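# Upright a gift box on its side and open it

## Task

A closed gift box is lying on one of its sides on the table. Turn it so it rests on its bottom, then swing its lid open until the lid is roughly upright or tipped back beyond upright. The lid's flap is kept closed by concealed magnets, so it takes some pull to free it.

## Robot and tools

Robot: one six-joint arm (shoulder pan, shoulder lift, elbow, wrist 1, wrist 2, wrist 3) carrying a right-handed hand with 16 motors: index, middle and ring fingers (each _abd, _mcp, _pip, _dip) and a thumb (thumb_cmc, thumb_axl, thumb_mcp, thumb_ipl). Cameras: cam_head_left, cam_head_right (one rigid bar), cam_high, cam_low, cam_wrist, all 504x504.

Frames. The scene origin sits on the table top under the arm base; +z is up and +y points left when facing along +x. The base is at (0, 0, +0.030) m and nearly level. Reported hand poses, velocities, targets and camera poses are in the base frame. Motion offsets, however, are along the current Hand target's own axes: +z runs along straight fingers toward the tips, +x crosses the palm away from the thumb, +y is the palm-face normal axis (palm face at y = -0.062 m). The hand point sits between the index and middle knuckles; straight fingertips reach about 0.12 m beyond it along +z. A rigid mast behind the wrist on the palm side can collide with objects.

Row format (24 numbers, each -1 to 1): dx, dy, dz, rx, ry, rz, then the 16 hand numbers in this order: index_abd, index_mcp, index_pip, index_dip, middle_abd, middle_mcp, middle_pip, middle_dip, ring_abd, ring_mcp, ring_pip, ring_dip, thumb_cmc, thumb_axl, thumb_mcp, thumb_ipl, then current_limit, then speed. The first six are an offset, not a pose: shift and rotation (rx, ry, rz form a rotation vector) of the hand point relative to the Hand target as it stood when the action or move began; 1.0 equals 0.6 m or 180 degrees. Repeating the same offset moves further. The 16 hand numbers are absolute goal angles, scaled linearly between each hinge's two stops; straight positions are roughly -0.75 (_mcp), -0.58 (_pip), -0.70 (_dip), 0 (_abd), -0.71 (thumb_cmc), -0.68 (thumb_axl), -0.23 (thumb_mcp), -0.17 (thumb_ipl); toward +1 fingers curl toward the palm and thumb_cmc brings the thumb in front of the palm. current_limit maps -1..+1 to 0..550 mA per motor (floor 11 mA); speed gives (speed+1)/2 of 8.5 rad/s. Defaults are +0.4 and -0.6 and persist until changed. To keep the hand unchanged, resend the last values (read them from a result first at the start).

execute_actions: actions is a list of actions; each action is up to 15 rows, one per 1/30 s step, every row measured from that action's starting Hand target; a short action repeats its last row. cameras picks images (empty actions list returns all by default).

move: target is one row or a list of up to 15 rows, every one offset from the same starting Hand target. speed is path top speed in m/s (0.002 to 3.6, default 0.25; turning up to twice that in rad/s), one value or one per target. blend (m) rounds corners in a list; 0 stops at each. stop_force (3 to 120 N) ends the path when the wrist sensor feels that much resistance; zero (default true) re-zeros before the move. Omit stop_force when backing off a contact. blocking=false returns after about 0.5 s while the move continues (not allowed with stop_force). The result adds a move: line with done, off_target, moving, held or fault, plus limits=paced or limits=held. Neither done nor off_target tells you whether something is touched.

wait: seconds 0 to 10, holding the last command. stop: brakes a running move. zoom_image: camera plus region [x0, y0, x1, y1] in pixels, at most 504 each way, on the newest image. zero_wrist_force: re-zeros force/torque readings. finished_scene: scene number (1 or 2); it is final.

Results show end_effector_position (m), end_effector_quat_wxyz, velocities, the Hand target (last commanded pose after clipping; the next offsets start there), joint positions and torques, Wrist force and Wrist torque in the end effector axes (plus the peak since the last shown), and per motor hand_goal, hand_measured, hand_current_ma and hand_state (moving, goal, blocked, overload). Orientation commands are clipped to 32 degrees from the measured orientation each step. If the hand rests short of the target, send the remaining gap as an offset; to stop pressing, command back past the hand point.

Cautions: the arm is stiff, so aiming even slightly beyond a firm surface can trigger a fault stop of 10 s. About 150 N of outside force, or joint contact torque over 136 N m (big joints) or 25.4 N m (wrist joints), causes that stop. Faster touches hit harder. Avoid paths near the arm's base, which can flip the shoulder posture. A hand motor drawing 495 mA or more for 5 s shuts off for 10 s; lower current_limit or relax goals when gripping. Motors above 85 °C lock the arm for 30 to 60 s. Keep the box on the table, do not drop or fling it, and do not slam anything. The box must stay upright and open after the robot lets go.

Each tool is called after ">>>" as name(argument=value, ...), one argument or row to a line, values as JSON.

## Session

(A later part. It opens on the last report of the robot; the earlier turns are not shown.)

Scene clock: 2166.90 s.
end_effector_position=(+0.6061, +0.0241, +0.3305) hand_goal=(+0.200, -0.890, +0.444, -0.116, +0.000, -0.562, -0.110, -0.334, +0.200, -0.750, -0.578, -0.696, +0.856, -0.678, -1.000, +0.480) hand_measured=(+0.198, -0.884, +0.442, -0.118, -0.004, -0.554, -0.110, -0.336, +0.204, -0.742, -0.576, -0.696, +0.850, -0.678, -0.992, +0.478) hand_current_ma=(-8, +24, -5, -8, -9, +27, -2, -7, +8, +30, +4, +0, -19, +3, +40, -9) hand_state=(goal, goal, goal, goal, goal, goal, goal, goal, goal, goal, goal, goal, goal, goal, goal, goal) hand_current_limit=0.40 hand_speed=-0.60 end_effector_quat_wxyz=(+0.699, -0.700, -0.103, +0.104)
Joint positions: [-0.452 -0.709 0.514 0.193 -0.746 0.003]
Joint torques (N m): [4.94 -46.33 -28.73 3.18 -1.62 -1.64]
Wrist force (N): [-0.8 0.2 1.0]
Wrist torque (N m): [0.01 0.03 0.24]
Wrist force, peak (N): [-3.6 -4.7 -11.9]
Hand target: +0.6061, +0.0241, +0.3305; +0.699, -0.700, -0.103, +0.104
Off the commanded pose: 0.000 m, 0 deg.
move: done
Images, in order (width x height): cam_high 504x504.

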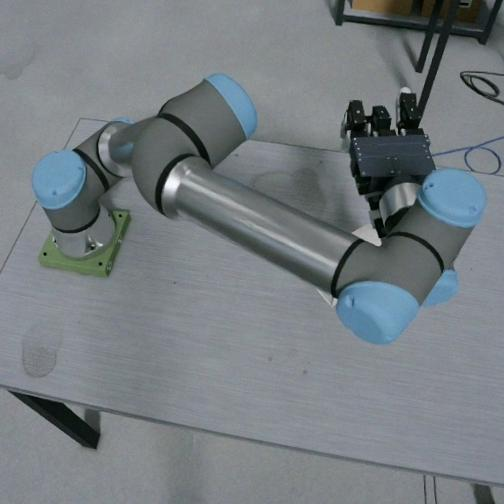

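>>> move(
  target=[0.077,0.1,0.0035,0,0.333,0, 0.2,-0.89,0.445,-0.116,0,-0.562,-0.11,-0.333,0.2,-0.75,-0.577,-0.696,0.857,-0.677,-1,0.481,0.4,-0.6],
  cameras=["cam_high","cam_low","cam_head_left","cam_wrist"],
)

>>> zoom_image(
  camera="cam_low",
  region=[280, 130, 460, 350],
)

>>> zoom_image(
  camera="cam_head_left",
  region=[80, 210, 200, 360],
)

Scene clock: 2179.63 s.
end_effector_position=(+0.6496, +0.0395, +0.2704) hand_goal=(+0.200, -0.890, +0.444, -0.116, +0.000, -0.562, -0.110, -0.334, +0.200, -0.750, -0.578, -0.696, +0.856, -0.678, -1.000, +0.480) hand_measured=(+0.198, -0.884, +0.442, -0.118, -0.004, -0.554, -0.110, -0.336, +0.202, -0.742, -0.576, -0.696, +0.850, -0.678, -0.992, +0.478) hand_current_ma=(-8, +24, -5, -8, -9, +27, -2, -7, +8, +31, +4, +0, -18, +3, +40, -9) hand_state=(goal, goal, goal, goal, goal, goal, goal, goal, goal, goal, goal, goal, goal, goal, goal, goal) hand_current_limit=0.40 hand_speed=-0.60 end_effector_quat_wxyz=(+0.657, -0.659, +0.260, -0.259)
Joint positions: [-0.529 -1.243 1.524 -0.268 0.222 -0.013]
Joint torques (N m): [-8.51 -45.11 -7.79 -2.09 1.84 1.28]
Wrist force (N): [-1.2 0.5 1.2]
Wrist torque (N m): [0.10 0.11 0.13]
Wrist force, peak (N): [-1.2 0.9 1.4]
Hand target: +0.6496, +0.0395, +0.2704; +0.657, -0.659, +0.260, -0.259
Off the commanded pose: 0.000 m, 0 deg.
move: done
camera_calibration:
cam_wrist: T_world_to_cam=[[-0.562022, 0.558675, -0.609929, 0.546427], [-0.805317, -0.2014, 0.557587, 0.345266], [0.18867, 0.804562, 0.563101, -0.182658], [0, 0, 0, 1]] pos_world=[0.619614, -0.0887783, 0.243622]
Images, in order (width x height): cam_head_left 504x504, cam_high 504x504, cam_low 504x504, cam_wrist 504x504.

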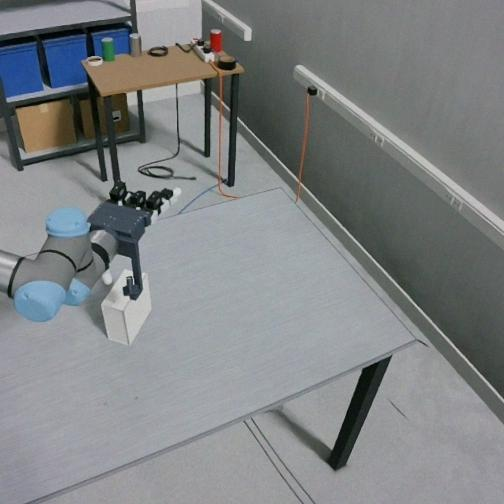

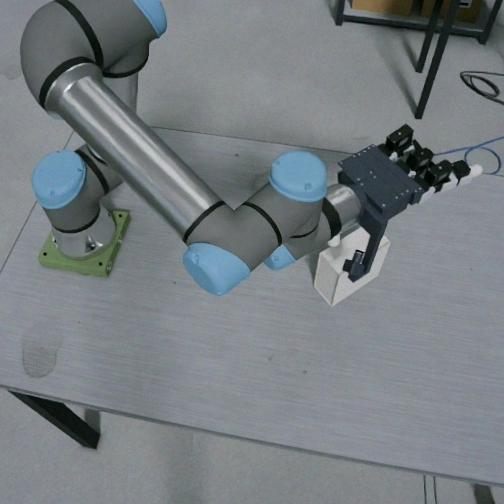

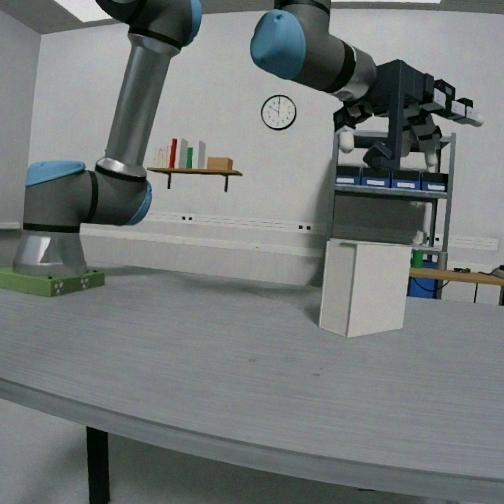

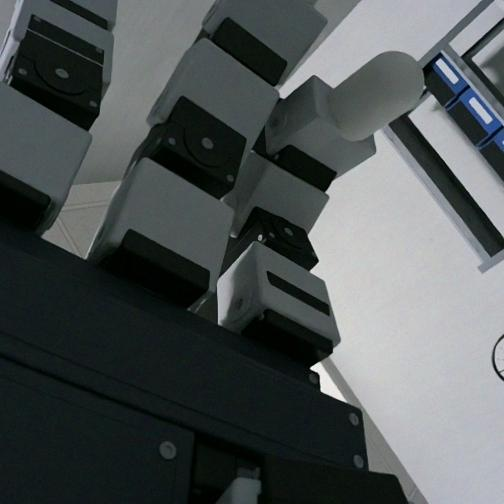

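Scaled by 2.291.

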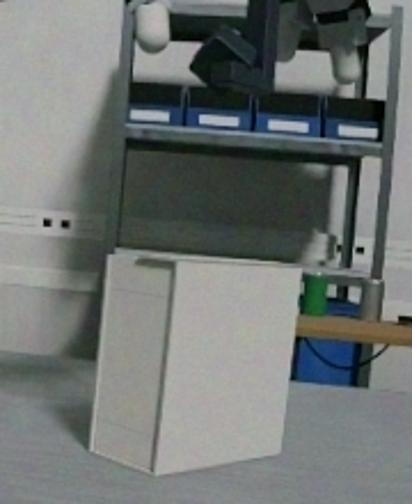

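Scaled by 3.360.

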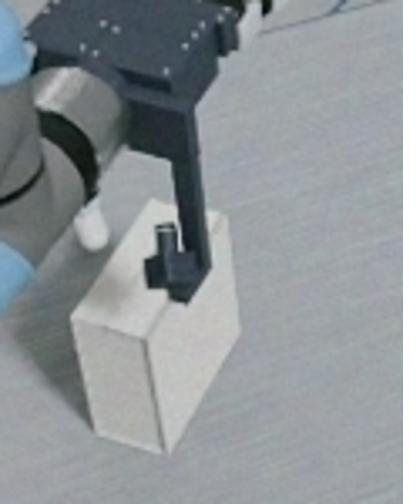

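>>> move(
  target=[0,0.142,0,0,0,0, 0.2,-0.89,0.445,-0.116,0,-0.562,-0.11,-0.333,0.2,-0.75,-0.577,-0.696,0.857,-0.677,-1,0.481,0.4,-0.6],
  cameras=["cam_high","cam_low","cam_head_left","cam_head_right"],
)

>>> zoom_image(
  camera="cam_low",
  region=[280, 150, 460, 350],
)

>>> zoom_image(
  camera="cam_head_left",
  region=[80, 210, 200, 360],
)

>>> zoom_image(
  camera="cam_high",
  region=[290, 180, 430, 320],
)

Scene clock: 2198.50 s.
end_effector_position=(+0.6495, +0.0393, +0.1852) hand_goal=(+0.200, -0.890, +0.444, -0.116, +0.000, -0.562, -0.110, -0.334, +0.200, -0.750, -0.578, -0.696, +0.856, -0.678, -1.000, +0.480) hand_measured=(+0.198, -0.884, +0.442, -0.118, -0.004, -0.554, -0.110, -0.336, +0.202, -0.740, -0.576, -0.696, +0.850, -0.678, -0.992, +0.478) hand_current_ma=(-8, +24, -4, -8, -9, +28, -2, -7, +8, +34, +4, +0, -18, +3, +37, -9) hand_state=(goal, goal, goal, goal, goal, goal, goal, goal, goal, goal, goal, goal, goal, goal, goal, goal) hand_current_limit=0.40 hand_speed=-0.60 end_effector_quat_wxyz=(+0.657, -0.659, +0.260, -0.259)
Joint positions: [-0.53 -1.168 1.654 -0.475 0.222 -0.011]
Joint torques (N m): [-8.35 -47.04 -7.44 -2.56 -1.75 1.67]
Wrist force (N): [-1.5 0.4 1.6]
Wrist torque (N m): [0.04 0.13 0.07]
Wrist force, peak (N): [-1.5 2.1 1.3]
Hand target: +0.6495, +0.0393, +0.1852; +0.657, -0.659, +0.260, -0.259
Off the commanded pose: 0.000 m, 0 deg.
move: done
Images, in order (width x height): cam_head_left 504x504, cam_head_right 504x504, cam_high 504x504, cam_low 504x504.

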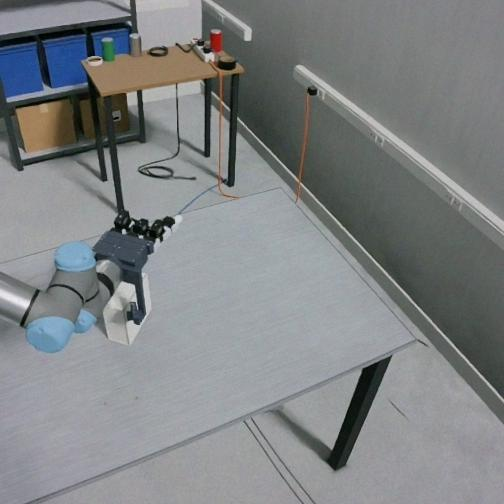

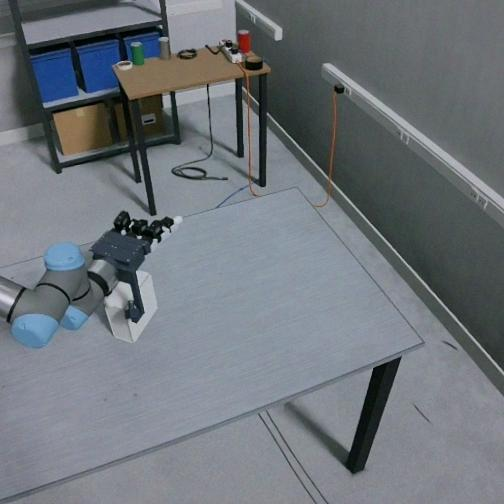

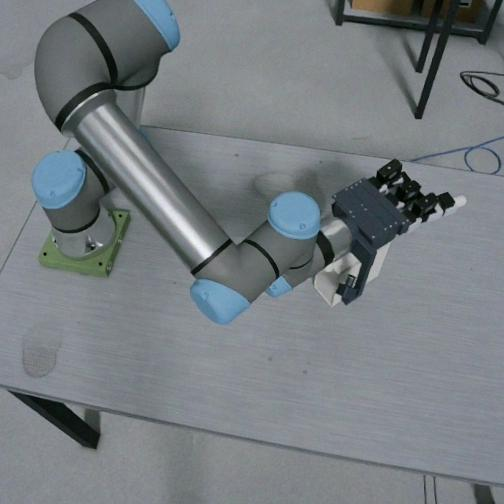

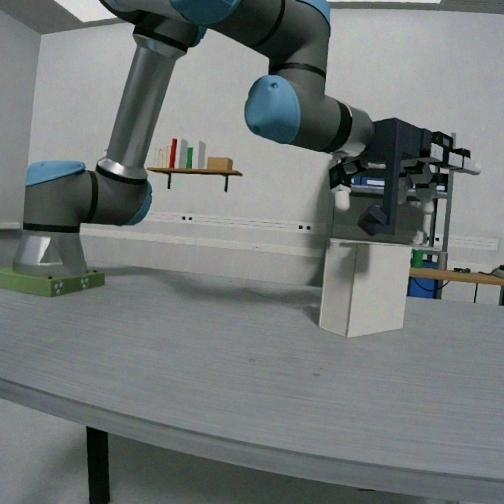

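Scaled by 2.520.

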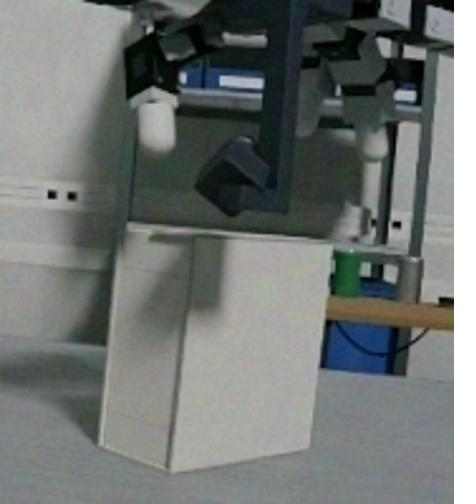

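Scaled by 3.360.

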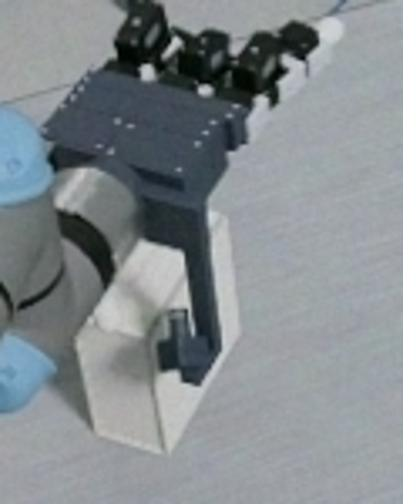

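Scaled by 3.600.

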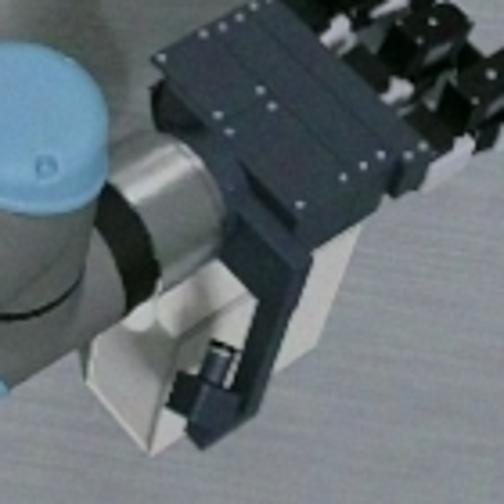

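>>> move(
  target=[
    [-0.0083,0.03,-0.019,0,0,0, 0.2,-0.89,0.445,-0.116,0,-0.562,-0.11,-0.333,0.2,-0.75,-0.577,-0.696,0.857,-0.677,-1,0.481,0.4,-0.6],
    [-0.0083,0.088,-0.019,0,0,0, 0.2,-0.89,0.445,-0.116,0,-0.562,-0.11,-0.333,0.2,-0.75,-0.577,-0.696,0.857,-0.677,-1,0.481,0.4,-0.6],
  ],
  speed=0.08,
  stop_force=5,
  cameras=["cam_high","cam_low","cam_head_left","cam_head_right"],
)

>>> zoom_image(
  camera="cam_low",
  region=[280, 180, 440, 350],
)

>>> zoom_image(
  camera="cam_head_left",
  region=[80, 210, 200, 360],
)

>>> zoom_image(
  camera="cam_high",
  region=[290, 180, 430, 320],
)

Scene clock: 2247.97 s.
end_effector_position=(+0.6380, +0.0343, +0.1324) hand_goal=(+0.200, -0.890, +0.444, -0.116, +0.000, -0.562, -0.110, -0.334, +0.200, -0.750, -0.578, -0.696, +0.856, -0.678, -1.000, +0.480) hand_measured=(+0.198, -0.884, +0.442, -0.118, -0.004, -0.554, -0.110, -0.336, +0.202, -0.740, -0.576, -0.696, +0.850, -0.678, -0.992, +0.478) hand_current_ma=(-8, +24, -4, -8, -9, +28, -2, -7, +8, +34, +4, +0, -18, +3, +37, -9) hand_state=(goal, goal, goal, goal, goal, goal, goal, goal, goal, goal, goal, goal, goal, goal, goal, goal) hand_current_limit=0.40 hand_speed=-0.60 end_effector_quat_wxyz=(+0.657, -0.659, +0.260, -0.259)
Joint positions: [-0.55 -1.122 1.742 -0.609 0.202 -0.011]
Joint torques (N m): [-8.25 -30.04 -5.2 -2.22 -1.66 1.76]
Wrist force (N): [-1.2 0.8 1.3]
Wrist torque (N m): [0.12 0.10 0.12]
Wrist force, peak (N): [-1.5 0.5 1.7]
Hand target: +0.6380, +0.0343, +0.1324; +0.657, -0.659, +0.260, -0.259
Off the commanded pose: 0.000 m, 0 deg.
move: done
Images, in order (width x height): cam_head_left 504x504, cam_head_right 504x504, cam_high 504x504, cam_low 504x504.

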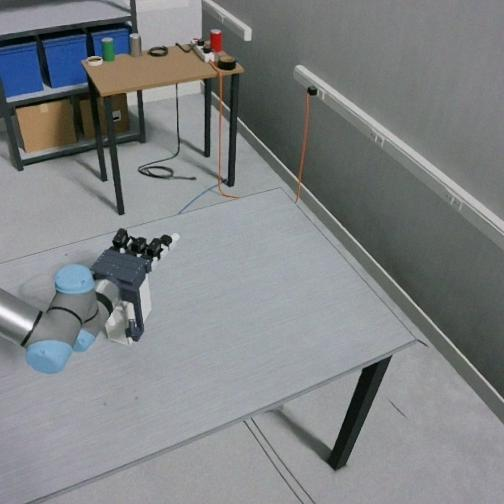

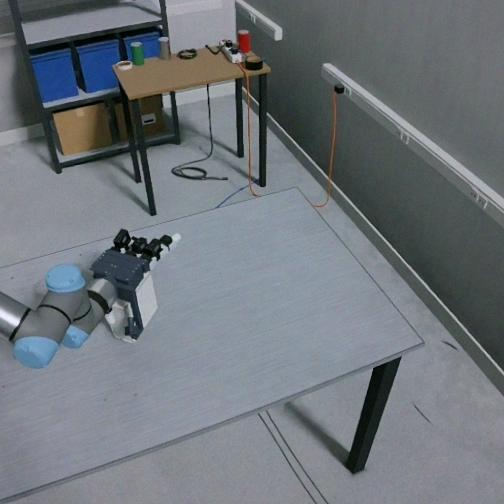

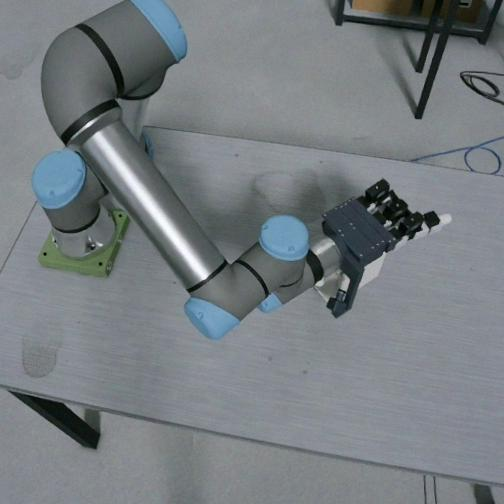

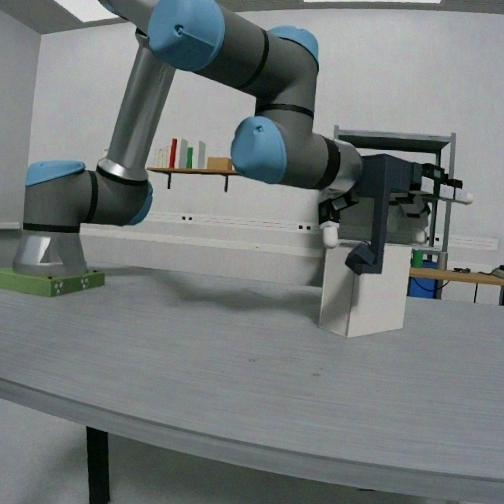

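Scaled by 2.965.

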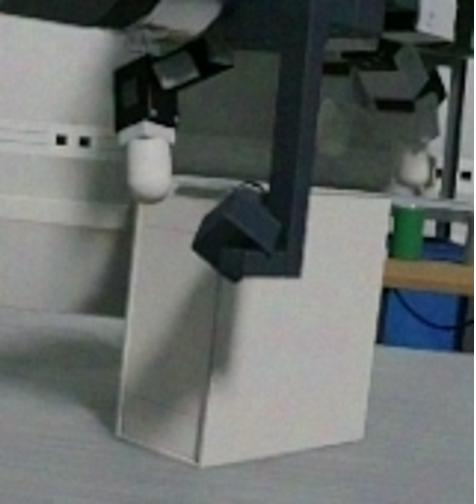

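Scaled by 3.360.

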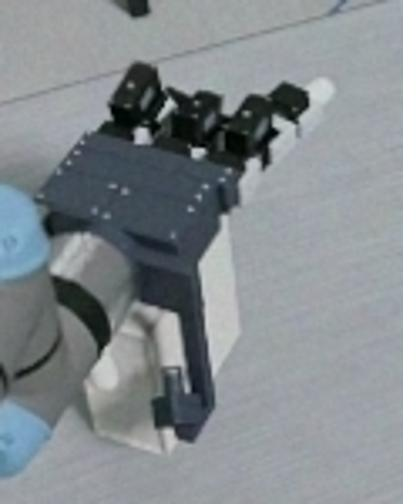

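Scaled by 3.600.

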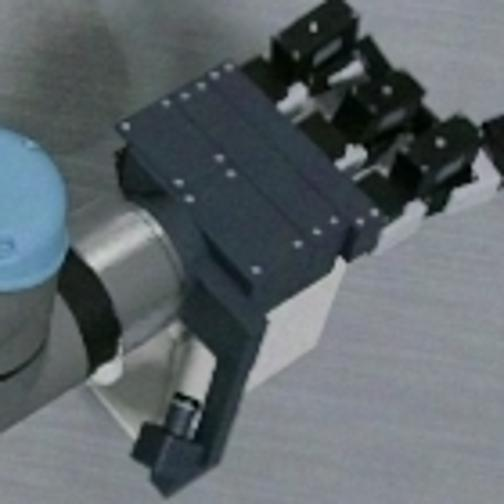

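>>> move(
  target=[0,0.028,0,0,0,0, 0.2,-1,0.3,-0.116,0,-0.562,-0.11,-0.333,0.2,-0.75,-0.577,-0.696,0.857,-0.677,-1,0.481,0.4,-0.6],
  speed=0.04,
)

>>> move(
  target=[0,0,0,0,0,0, 0.2,-1,0.3,-0.116,0,-0.726,0.25,0.05,0.2,-0.75,-0.577,-0.696,0.857,-0.677,-1,0.85,0.1,-0.8],
  cameras=["cam_high","cam_low","cam_head_left","cam_head_right"],
)

>>> zoom_image(
  camera="cam_low",
  region=[280, 180, 440, 350],
)

>>> zoom_image(
  camera="cam_high",
  region=[290, 180, 430, 320],
)

Scene clock: 2308.37 s.
end_effector_position=(+0.6380, +0.0343, +0.1157) hand_goal=(+0.200, -1.000, +0.300, -0.116, +0.000, -0.562, -0.110, -0.334, +0.200, -0.750, -0.578, -0.696, +0.856, -0.678, -1.000, +0.480) hand_measured=(+0.198, -0.982, +0.306, -0.118, -0.004, -0.554, -0.110, -0.336, +0.202, -0.740, -0.576, -0.696, +0.850, -0.678, -0.992, +0.478) hand_current_ma=(-8, +70, +23, -8, -9, +28, -2, -7, +8, +34, +4, +0, -18, +3, +37, -9) hand_state=(goal, goal, goal, goal, goal, goal, goal, goal, goal, goal, goal, goal, goal, goal, goal, goal) hand_current_limit=0.40 hand_speed=-0.60 end_effector_quat_wxyz=(+0.657, -0.659, +0.260, -0.259)
Joint positions: [-0.55 -1.099 1.757 -0.647 0.201 -0.011]
Joint torques (N m): [-8.35 -30.04 -5.42 -2.01 -1.56 1.86]
Wrist force (N): [-1.3 0.6 1.2]
Wrist torque (N m): [0.09 0.10 0.12]
Wrist force, peak (N): [-1.2 0.9 1.5]
Hand target: +0.6380, +0.0343, +0.1156; +0.657, -0.659, +0.260, -0.259
Off the commanded pose: 0.000 m, 0 deg.
move: done

Scene clock: 2309.33 s.
end_effector_position=(+0.6380, +0.0343, +0.1156) hand_goal=(+0.200, -1.000, +0.300, -0.116, +0.000, -0.726, +0.250, +0.050, +0.200, -0.750, -0.578, -0.696, +0.856, -0.678, -1.000, +0.850) hand_measured=(+0.198, -0.982, +0.306, -0.118, -0.002, -0.720, +0.238, +0.040, +0.202, -0.740, -0.576, -0.696, +0.850, -0.678, -0.996, +0.844) hand_current_ma=(-8, +70, +23, -8, -7, +24, -46, -34, +8, +34, +4, +0, -18, +3, +21, -30) hand_state=(goal, goal, goal, goal, goal, goal, goal, goal, goal, goal, goal, goal, goal, goal, goal, goal) hand_current_limit=0.10 hand_speed=-0.80 end_effector_quat_wxyz=(+0.657, -0.659, +0.260, -0.259)
Joint positions: [-0.55 -1.099 1.757 -0.648 0.201 -0.011]
Joint torques (N m): [-8.16 -30.72 -4.64 -2.13 -1.66 1.65]
Wrist force (N): [-1.0 0.7 1.6]
Wrist torque (N m): [0.10 0.07 0.14]
Wrist force, peak (N): [-1.1 0.7 2.1]
Hand target: +0.6380, +0.0343, +0.1156; +0.657, -0.659, +0.260, -0.259
Off the commanded pose: 0.000 m, 0 deg.
move: done
Images, in order (width x height): cam_head_left 504x504, cam_head_right 504x504, cam_high 504x504, cam_low 504x504.

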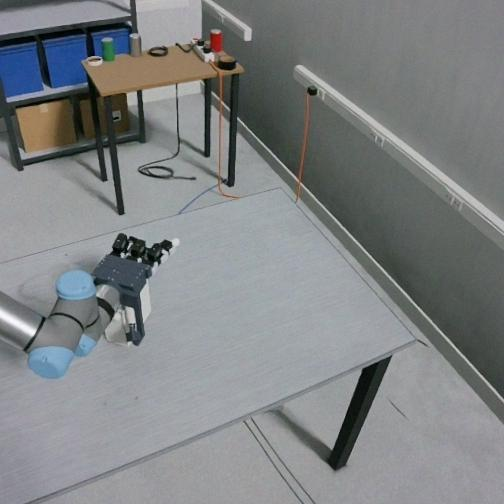

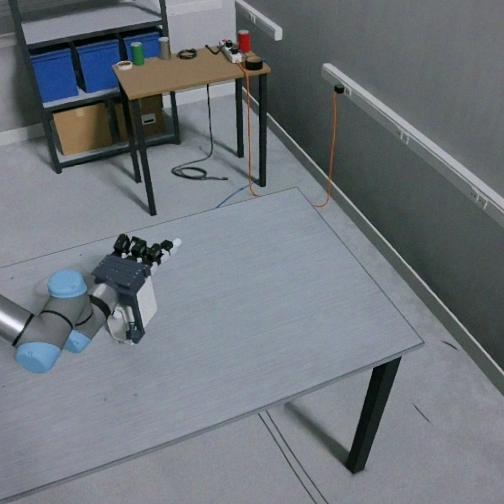

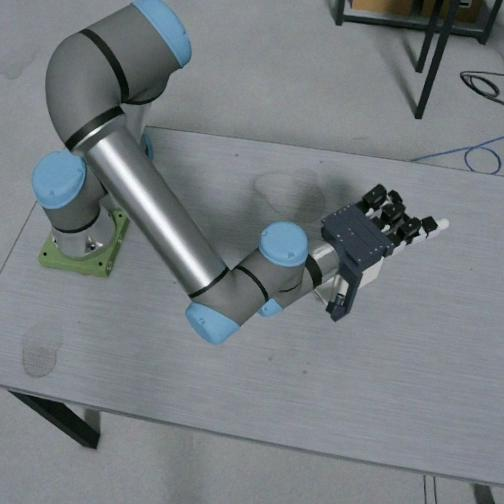

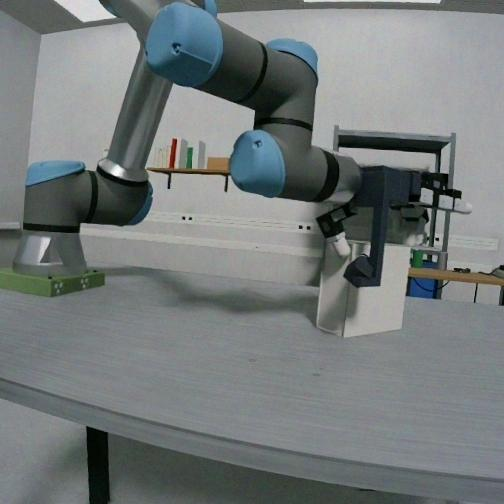

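Scaled by 2.965.

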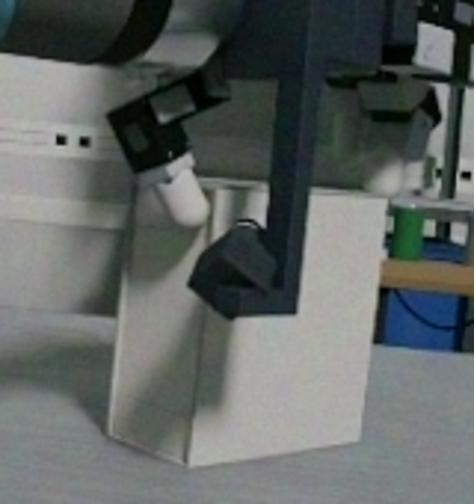

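Scaled by 3.600.

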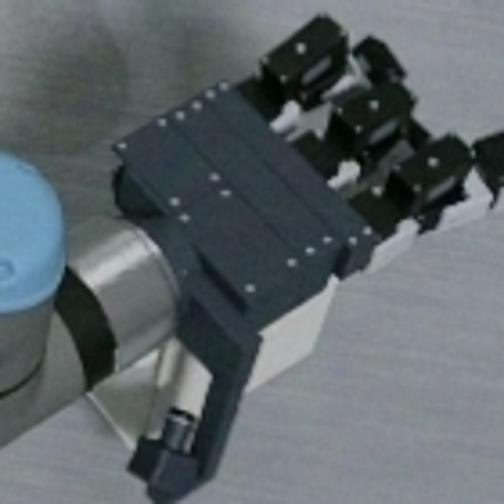

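>>> move(
  target=[0,-0.005,0,0,0,0, 0.2,-1,0.3,-0.116,0,-0.65,0.45,0.15,0.2,-0.75,-0.577,-0.696,0.857,-0.677,-0.85,1,0.35,-0.85],
  cameras=["cam_high","cam_low","cam_head_left","cam_head_right"],
)

>>> zoom_image(
  camera="cam_low",
  region=[280, 180, 440, 350],
)

>>> zoom_image(
  camera="cam_head_right",
  region=[80, 210, 200, 360],
)

Scene clock: 2325.37 s.
end_effector_position=(+0.6380, +0.0343, +0.1186) hand_goal=(+0.200, -1.000, +0.300, -0.116, +0.000, -0.650, +0.450, +0.150, +0.200, -0.750, -0.578, -0.696, +0.856, -0.678, -0.850, +1.000) hand_measured=(+0.198, -0.982, +0.306, -0.118, -0.002, -0.704, +0.418, +0.146, +0.202, -0.740, -0.576, -0.696, +0.856, -0.678, -0.926, +0.948) hand_current_ma=(-8, +70, +23, -8, -6, -244, -126, -11, +8, +34, +4, +0, -3, +3, -371, -295) hand_state=(goal, goal, goal, goal, goal, blocked, blocked, goal, goal, goal, goal, goal, goal, goal, blocked, blocked) hand_current_limit=0.35 hand_speed=-0.85 end_effector_quat_wxyz=(+0.657, -0.659, +0.260, -0.259)
Joint positions: [-0.55 -1.103 1.755 -0.641 0.201 -0.011]
Joint torques (N m): [-4.4 -46.15 -25.07 1.56 -1.06 -1.57]
Wrist force (N): [-1.2 -3.6 0.1]
Wrist torque (N m): [0.02 0.10 0.02]
Wrist force, peak (N): [-1.2 -4.0 0.4]
Hand target: +0.6380, +0.0343, +0.1186; +0.657, -0.659, +0.260, -0.259
Off the commanded pose: 0.000 m, 0 deg.
move: done
Images, in order (width x height): cam_head_left 504x504, cam_head_right 504x504, cam_high 504x504, cam_low 504x504.

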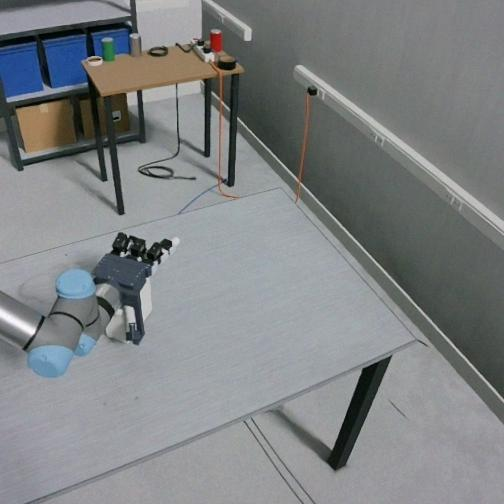

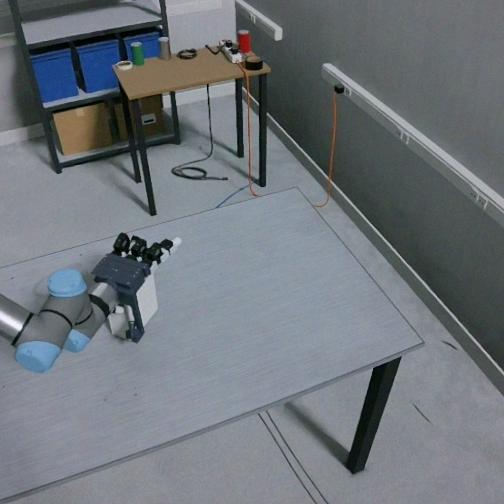

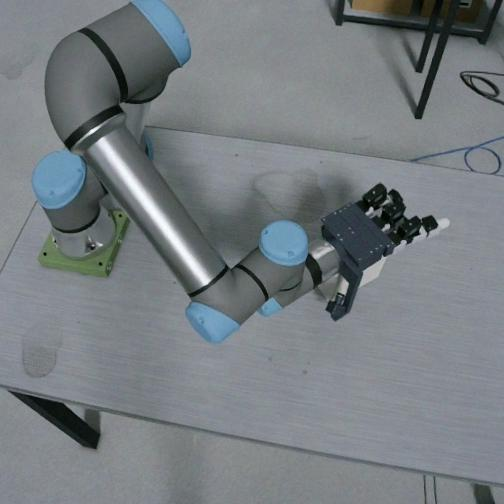

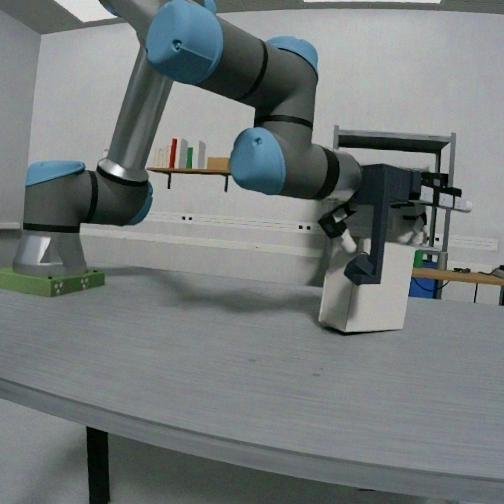

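Scaled by 2.965.

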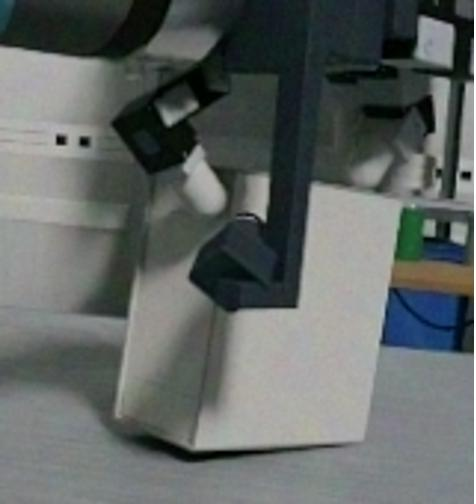

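Scaled by 3.360.

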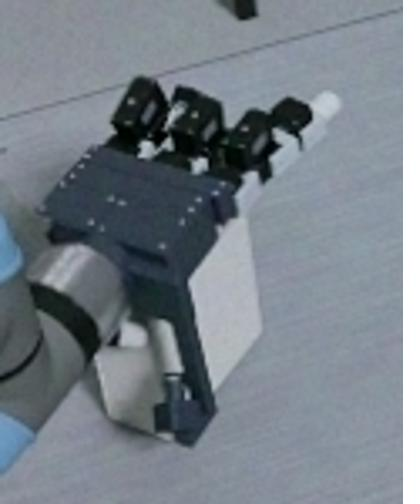

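>>> move(
  target=[0,-0.02,0,0,0,0, 0.2,-1,0.3,-0.116,0,-0.6,0.55,0.25,0.2,-0.75,-0.577,-0.696,0.857,-0.677,-0.8,1,0.5,-0.85],
  speed=0.05,
)

>>> move(
  target=[0,0,0,0,0,0, 0.2,-0.35,0.445,-0.116,0,-0.6,0.55,0.25,0.2,-0.75,-0.577,-0.696,0.857,-0.677,-0.8,1,0.5,-0.85],
  cameras=["cam_high","cam_low","cam_head_left","cam_head_right"],
)

>>> zoom_image(
  camera="cam_low",
  region=[280, 180, 440, 350],
)

>>> zoom_image(
  camera="cam_head_right",
  region=[80, 210, 200, 360],
)

Scene clock: 2340.40 s.
end_effector_position=(+0.6380, +0.0343, +0.1305) hand_goal=(+0.200, -1.000, +0.300, -0.116, +0.000, -0.600, +0.550, +0.250, +0.200, -0.750, -0.578, -0.696, +0.856, -0.678, -0.800, +1.000) hand_measured=(+0.198, -0.982, +0.306, -0.118, -0.002, -0.594, +0.548, +0.246, +0.202, -0.740, -0.576, -0.696, +0.856, -0.678, -0.800, +0.996) hand_current_ma=(-8, +70, +23, -8, -6, +18, -8, -9, +8, +34, +4, +0, -2, +3, -2, -19) hand_state=(goal, goal, goal, goal, goal, goal, goal, goal, goal, goal, goal, goal, goal, goal, goal, goal) hand_current_limit=0.50 hand_speed=-0.85 end_effector_quat_wxyz=(+0.657, -0.659, +0.260, -0.259)
Joint positions: [-0.55 -1.12 1.744 -0.614 0.202 -0.011]
Joint torques (N m): [4.8 -48.14 -27.95 1.44 1.68 -1.67]
Wrist force (N): [-1.2 0.8 1.4]
Wrist torque (N m): [0.10 0.10 0.22]
Wrist force, peak (N): [-1.2 -4.0 -0.2]
Hand target: +0.6380, +0.0343, +0.1306; +0.657, -0.659, +0.260, -0.259
Off the commanded pose: 0.000 m, 0 deg.
move: done

Scene clock: 2341.70 s.
end_effector_position=(+0.6380, +0.0343, +0.1307) hand_goal=(+0.200, -0.350, +0.444, -0.116, +0.000, -0.600, +0.550, +0.250, +0.200, -0.750, -0.578, -0.696, +0.856, -0.678, -0.800, +1.000) hand_measured=(+0.198, -0.504, +0.436, -0.116, -0.002, -0.594, +0.548, +0.246, +0.202, -0.740, -0.576, -0.696, +0.856, -0.678, -0.800, +0.996) hand_current_ma=(-8, -412, -28, +2, -6, +18, -8, -9, +8, +34, +4, +0, -2, +3, -2, -19) hand_state=(goal, blocked, goal, goal, goal, goal, goal, goal, goal, goal, goal, goal, goal, goal, goal, goal) hand_current_limit=0.50 hand_speed=-0.85 end_effector_quat_wxyz=(+0.657, -0.659, +0.260, -0.259)
Joint positions: [-0.55 -1.12 1.744 -0.613 0.202 -0.011]
Joint torques (N m): [3.68 -45.18 -24.5 1.46 1.68 -1.67]
Wrist force (N): [-1.8 -4.9 3.3]
Wrist torque (N m): [0.02 0.14 0.28]
Wrist force, peak (N): [-1.9 -4.9 3.6]
Hand target: +0.6380, +0.0343, +0.1306; +0.657, -0.659, +0.260, -0.259
Off the commanded pose: 0.000 m, 0 deg.
move: done
Images, in order (width x height): cam_head_left 504x504, cam_head_right 504x504, cam_high 504x504, cam_low 504x504.

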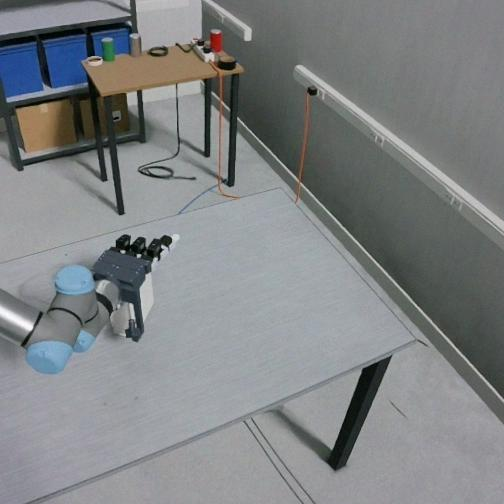

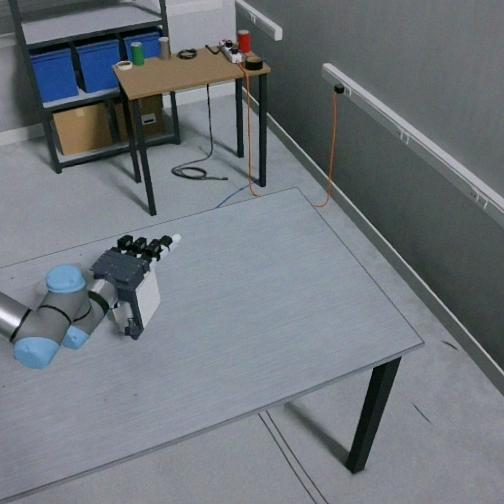

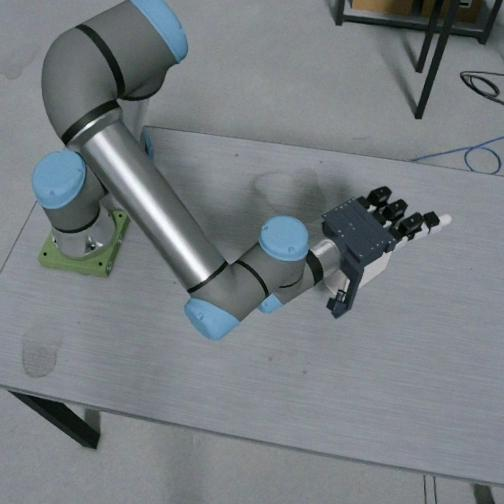

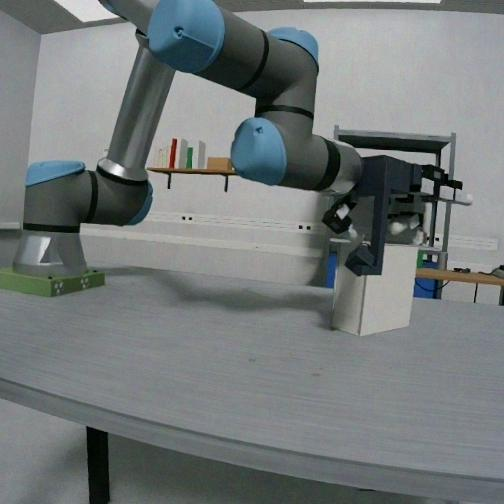

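Scaled by 2.965.

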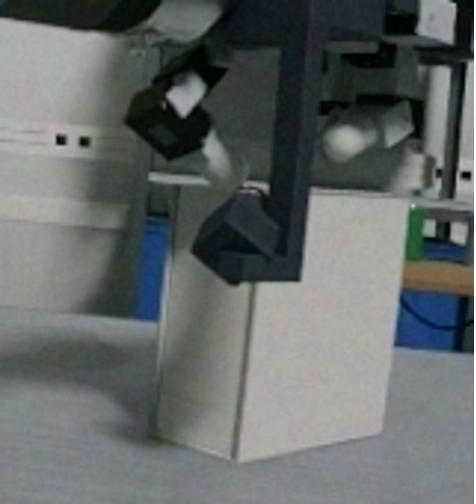

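Scaled by 3.360.

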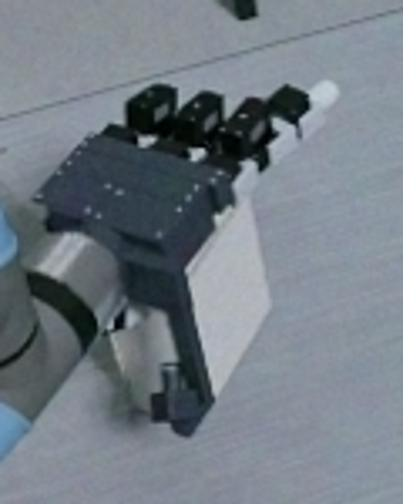

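>>> move(
  target=[0,0,0,0,0,0, 0.2,-1,0.3,-0.116,0,-0.562,-0.11,-0.333,0.2,-0.75,-0.577,-0.696,0.857,-0.677,-1,0.481,0.4,-0.6],
)

>>> move(
  target=[-0.06,-0.12,0.05,0,0,0, 0.2,-1,0.3,-0.116,0,-0.562,-0.11,-0.333,0.2,-0.75,-0.577,-0.696,0.857,-0.677,-1,0.481,0.4,-0.6],
  cameras=["cam_high","cam_low","cam_head_left","cam_head_right"],
)

>>> zoom_image(
  camera="cam_low",
  region=[280, 150, 460, 350],
)

>>> zoom_image(
  camera="cam_head_right",
  region=[80, 210, 200, 360],
)

>>> zoom_image(
  camera="cam_high",
  region=[290, 180, 430, 320],
)

Scene clock: 2425.57 s.
end_effector_position=(+0.6380, +0.0343, +0.1306) hand_goal=(+0.200, -1.000, +0.300, -0.116, +0.000, -0.562, -0.110, -0.334, +0.200, -0.750, -0.578, -0.696, +0.856, -0.678, -1.000, +0.480) hand_measured=(+0.198, -0.982, +0.306, -0.114, +0.000, -0.556, +0.300, -0.004, +0.202, -0.740, -0.576, -0.696, +0.856, -0.678, -0.992, +0.482) hand_current_ma=(-8, +72, +19, +8, +0, +23, +385, +385, +8, +34, +4, +0, -2, +3, +35, +11) hand_state=(goal, goal, goal, goal, goal, goal, blocked, blocked, goal, goal, goal, goal, goal, goal, goal, goal) hand_current_limit=0.40 hand_speed=-0.60 end_effector_quat_wxyz=(+0.657, -0.659, +0.260, -0.259)
Joint positions: [-0.55 -1.12 1.744 -0.613 0.202 -0.011]
Joint torques (N m): [-6.07 -30.01 -4.79 0.19 1.66 -1.3]
Wrist force (N): [-0.5 -8.4 -1.6]
Wrist torque (N m): [-0.07 0.19 0.00]
Wrist force, peak (N): [-0.6 -8.7 -1.8]
Hand target: +0.6380, +0.0343, +0.1306; +0.657, -0.659, +0.260, -0.259
Off the commanded pose: 0.000 m, 0 deg.
move: done

Scene clock: 2426.83 s.
end_effector_position=(+0.6323, +0.0809, +0.2025) hand_goal=(+0.200, -1.000, +0.300, -0.116, +0.000, -0.562, -0.110, -0.334, +0.200, -0.750, -0.578, -0.696, +0.856, -0.678, -1.000, +0.480) hand_measured=(+0.198, -0.982, +0.306, -0.114, +0.000, -0.552, -0.104, -0.332, +0.202, -0.740, -0.576, -0.696, +0.856, -0.678, -0.992, +0.482) hand_current_ma=(-7, +68, +19, +8, +1, +39, +18, +8, +7, +34, +4, +0, -2, +3, +35, +11) hand_state=(goal, goal, goal, goal, goal, goal, goal, goal, goal, goal, goal, goal, goal, goal, goal, goal) hand_current_limit=0.40 hand_speed=-0.60 end_effector_quat_wxyz=(+0.657, -0.658, +0.260, -0.259)
Joint positions: [-0.473 -1.246 1.715 -0.462 0.278 -0.007]
Joint torques (N m): [4.87 -44.8 -28.57 1.47 1.94 -1.57]
Wrist force (N): [-1.3 0.3 1.1]
Wrist torque (N m): [0.07 0.14 0.25]
Wrist force, peak (N): [-0.6 -8.2 -1.8]
Hand target: +0.6323, +0.0809, +0.2026; +0.657, -0.659, +0.260, -0.259
Off the commanded pose: 0.000 m, 0 deg.
move: done
Images, in order (width x height): cam_head_left 504x504, cam_head_right 504x504, cam_high 504x504, cam_low 504x504.

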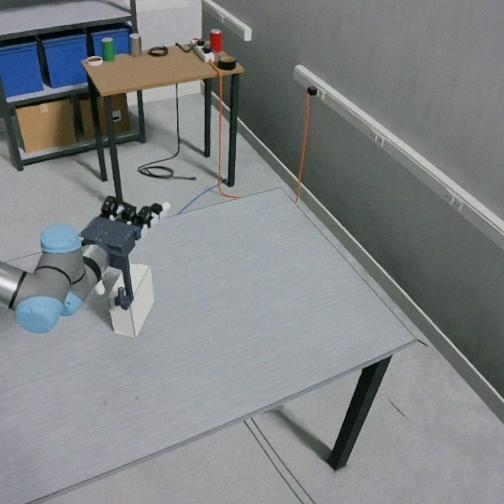

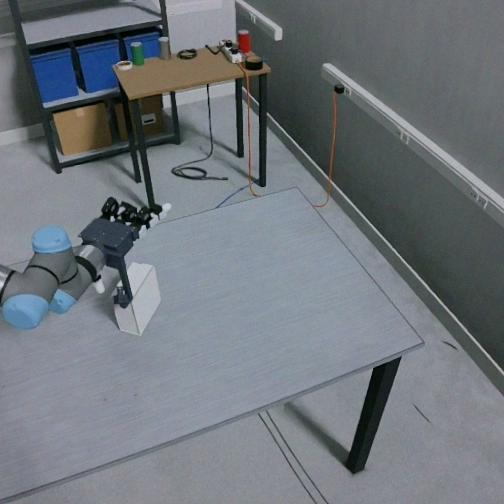

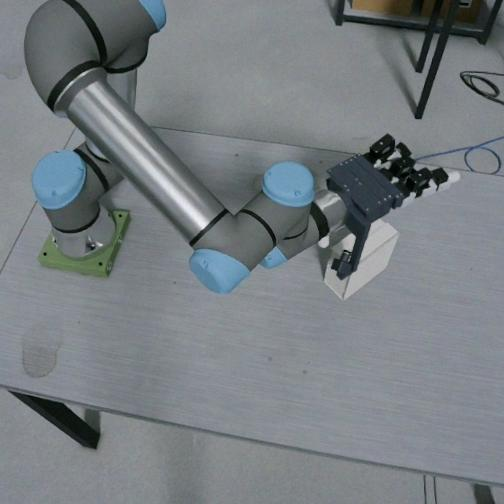

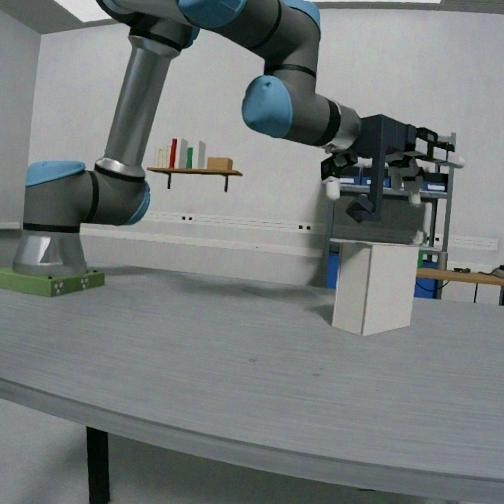

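Scaled by 2.520.

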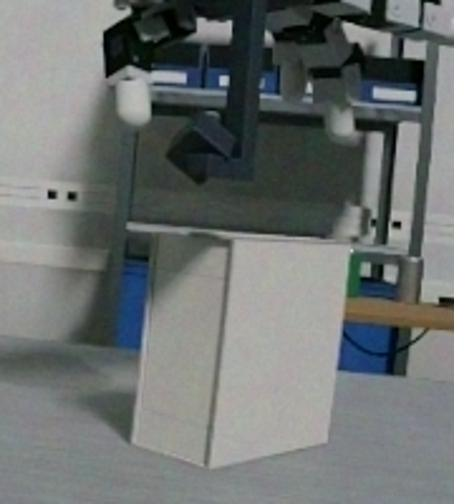

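Scaled by 3.360.

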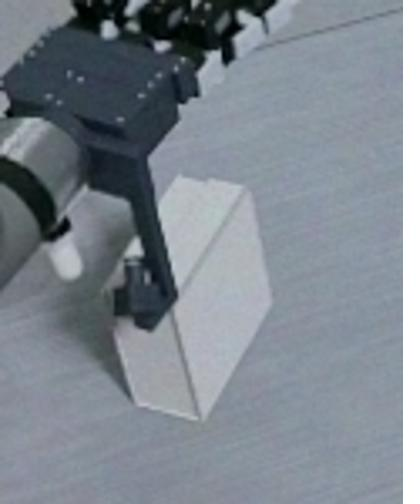

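Scaled by 3.600.

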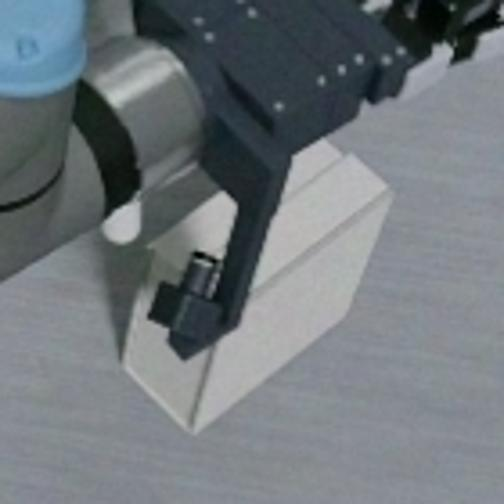

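>>> move(
  target=[
    [0.0454,0.06,-0.004,0,-0.0233,0, 0.2,-1,0.3,-0.116,0,-0.562,-0.11,-0.333,0.2,-0.75,-0.577,-0.696,0.857,-0.677,-1,0.481,0.4,-0.6],
    [0.0454,0.1477,-0.004,0,-0.0233,0, 0.2,-1,0.3,-0.116,0,-0.562,-0.11,-0.333,0.2,-0.75,-0.577,-0.696,0.857,-0.677,-1,0.481,0.4,-0.6],
  ],
  speed=0.08,
  stop_force=5,
)

>>> move(
  target=[0,0,0,0,0,0, 0.2,-1,0.3,-0.116,0,-0.589,0.27,-0.09,0.2,-0.75,-0.577,-0.696,0.857,-0.677,-1,0.9,0.12,-0.8],
  cameras=["cam_high","cam_low","cam_head_right"],
)

>>> zoom_image(
  camera="cam_low",
  region=[280, 180, 440, 350],
)

>>> zoom_image(
  camera="cam_high",
  region=[290, 180, 430, 320],
)

Scene clock: 2470.73 s.
end_effector_position=(+0.6504, +0.0604, +0.1139) hand_goal=(+0.200, -1.000, +0.300, -0.116, +0.000, -0.562, -0.110, -0.334, +0.200, -0.750, -0.578, -0.696, +0.856, -0.678, -1.000, +0.480) hand_measured=(+0.198, -0.982, +0.306, -0.114, +0.000, -0.552, -0.104, -0.332, +0.202, -0.740, -0.576, -0.696, +0.856, -0.678, -0.992, +0.482) hand_current_ma=(-7, +67, +19, +8, +1, +39, +18, +8, +7, +34, +4, +0, -2, +3, +35, +11) hand_state=(goal, goal, goal, goal, goal, goal, goal, goal, goal, goal, goal, goal, goal, goal, goal, goal) hand_current_limit=0.40 hand_speed=-0.60 end_effector_quat_wxyz=(+0.666, -0.668, +0.235, -0.235)
Joint positions: [-0.497 -1.055 1.691 -0.624 0.181 -0.012]
Joint torques (N m): [-8.49 -33.62 -5.28 -2.02 -1.65 1.53]
Wrist force (N): [-1.3 0.3 1.0]
Wrist torque (N m): [0.07 0.11 0.13]
Wrist force, peak (N): [-1.4 0.6 1.5]
Hand target: +0.6504, +0.0604, +0.1140; +0.666, -0.668, +0.235, -0.235
Off the commanded pose: 0.000 m, 0 deg.
move: done

Scene clock: 2471.73 s.
end_effector_position=(+0.6504, +0.0604, +0.1139) hand_goal=(+0.200, -1.000, +0.300, -0.116, +0.000, -0.590, +0.270, -0.090, +0.200, -0.750, -0.578, -0.696, +0.856, -0.678, -1.000, +0.900) hand_measured=(+0.198, -0.982, +0.306, -0.114, +0.000, -0.610, +0.244, -0.102, +0.202, -0.740, -0.576, -0.696, +0.850, -0.678, -1.000, +0.806) hand_current_ma=(-7, +67, +19, +8, +1, -84, -100, -43, +7, +34, +4, +0, -19, +3, +0, -308) hand_state=(goal, goal, goal, goal, goal, blocked, blocked, goal, goal, goal, goal, goal, goal, goal, goal, blocked) hand_current_limit=0.12 hand_speed=-0.80 end_effector_quat_wxyz=(+0.666, -0.668, +0.235, -0.235)
Joint positions: [-0.497 -1.055 1.691 -0.624 0.181 -0.012]
Joint torques (N m): [-7.76 -38.65 -7.08 -1.89 -1.15 1.52]
Wrist force (N): [-1.5 2.3 0.7]
Wrist torque (N m): [0.20 0.14 0.15]
Wrist force, peak (N): [-1.5 2.5 1.2]
Hand target: +0.6504, +0.0604, +0.1140; +0.666, -0.668, +0.235, -0.235
Off the commanded pose: 0.000 m, 0 deg.
move: done
Images, in order (width x height): cam_head_right 504x504, cam_high 504x504, cam_low 504x504.

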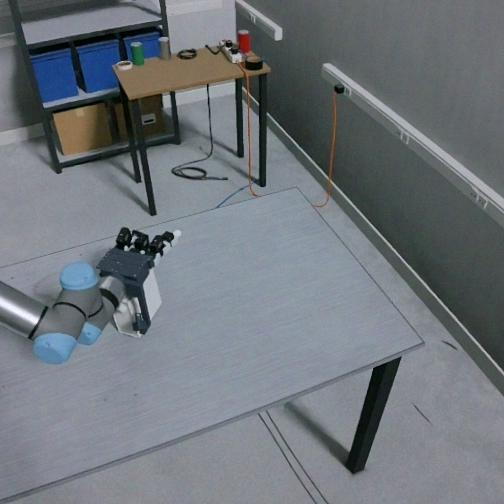

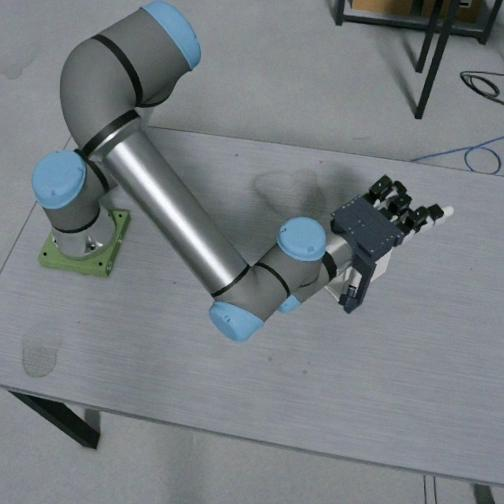

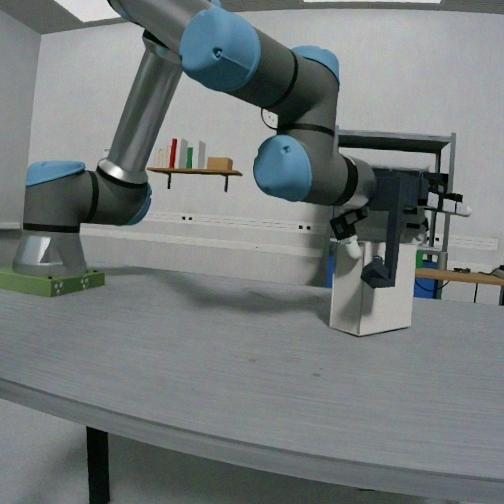

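Scaled by 2.965.

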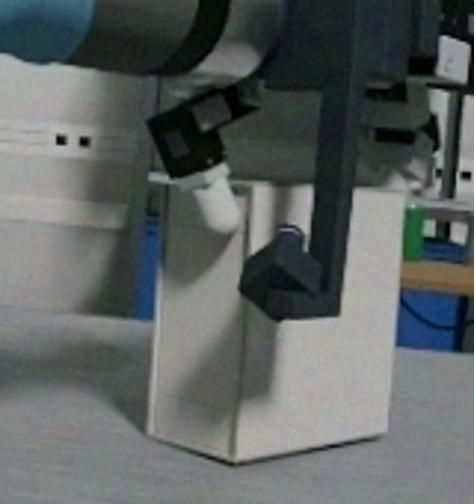

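Scaled by 3.600.

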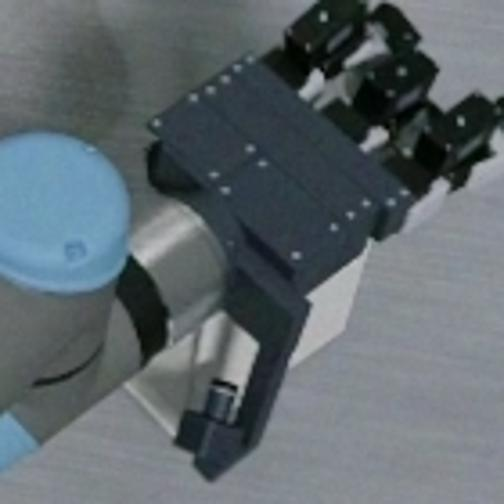

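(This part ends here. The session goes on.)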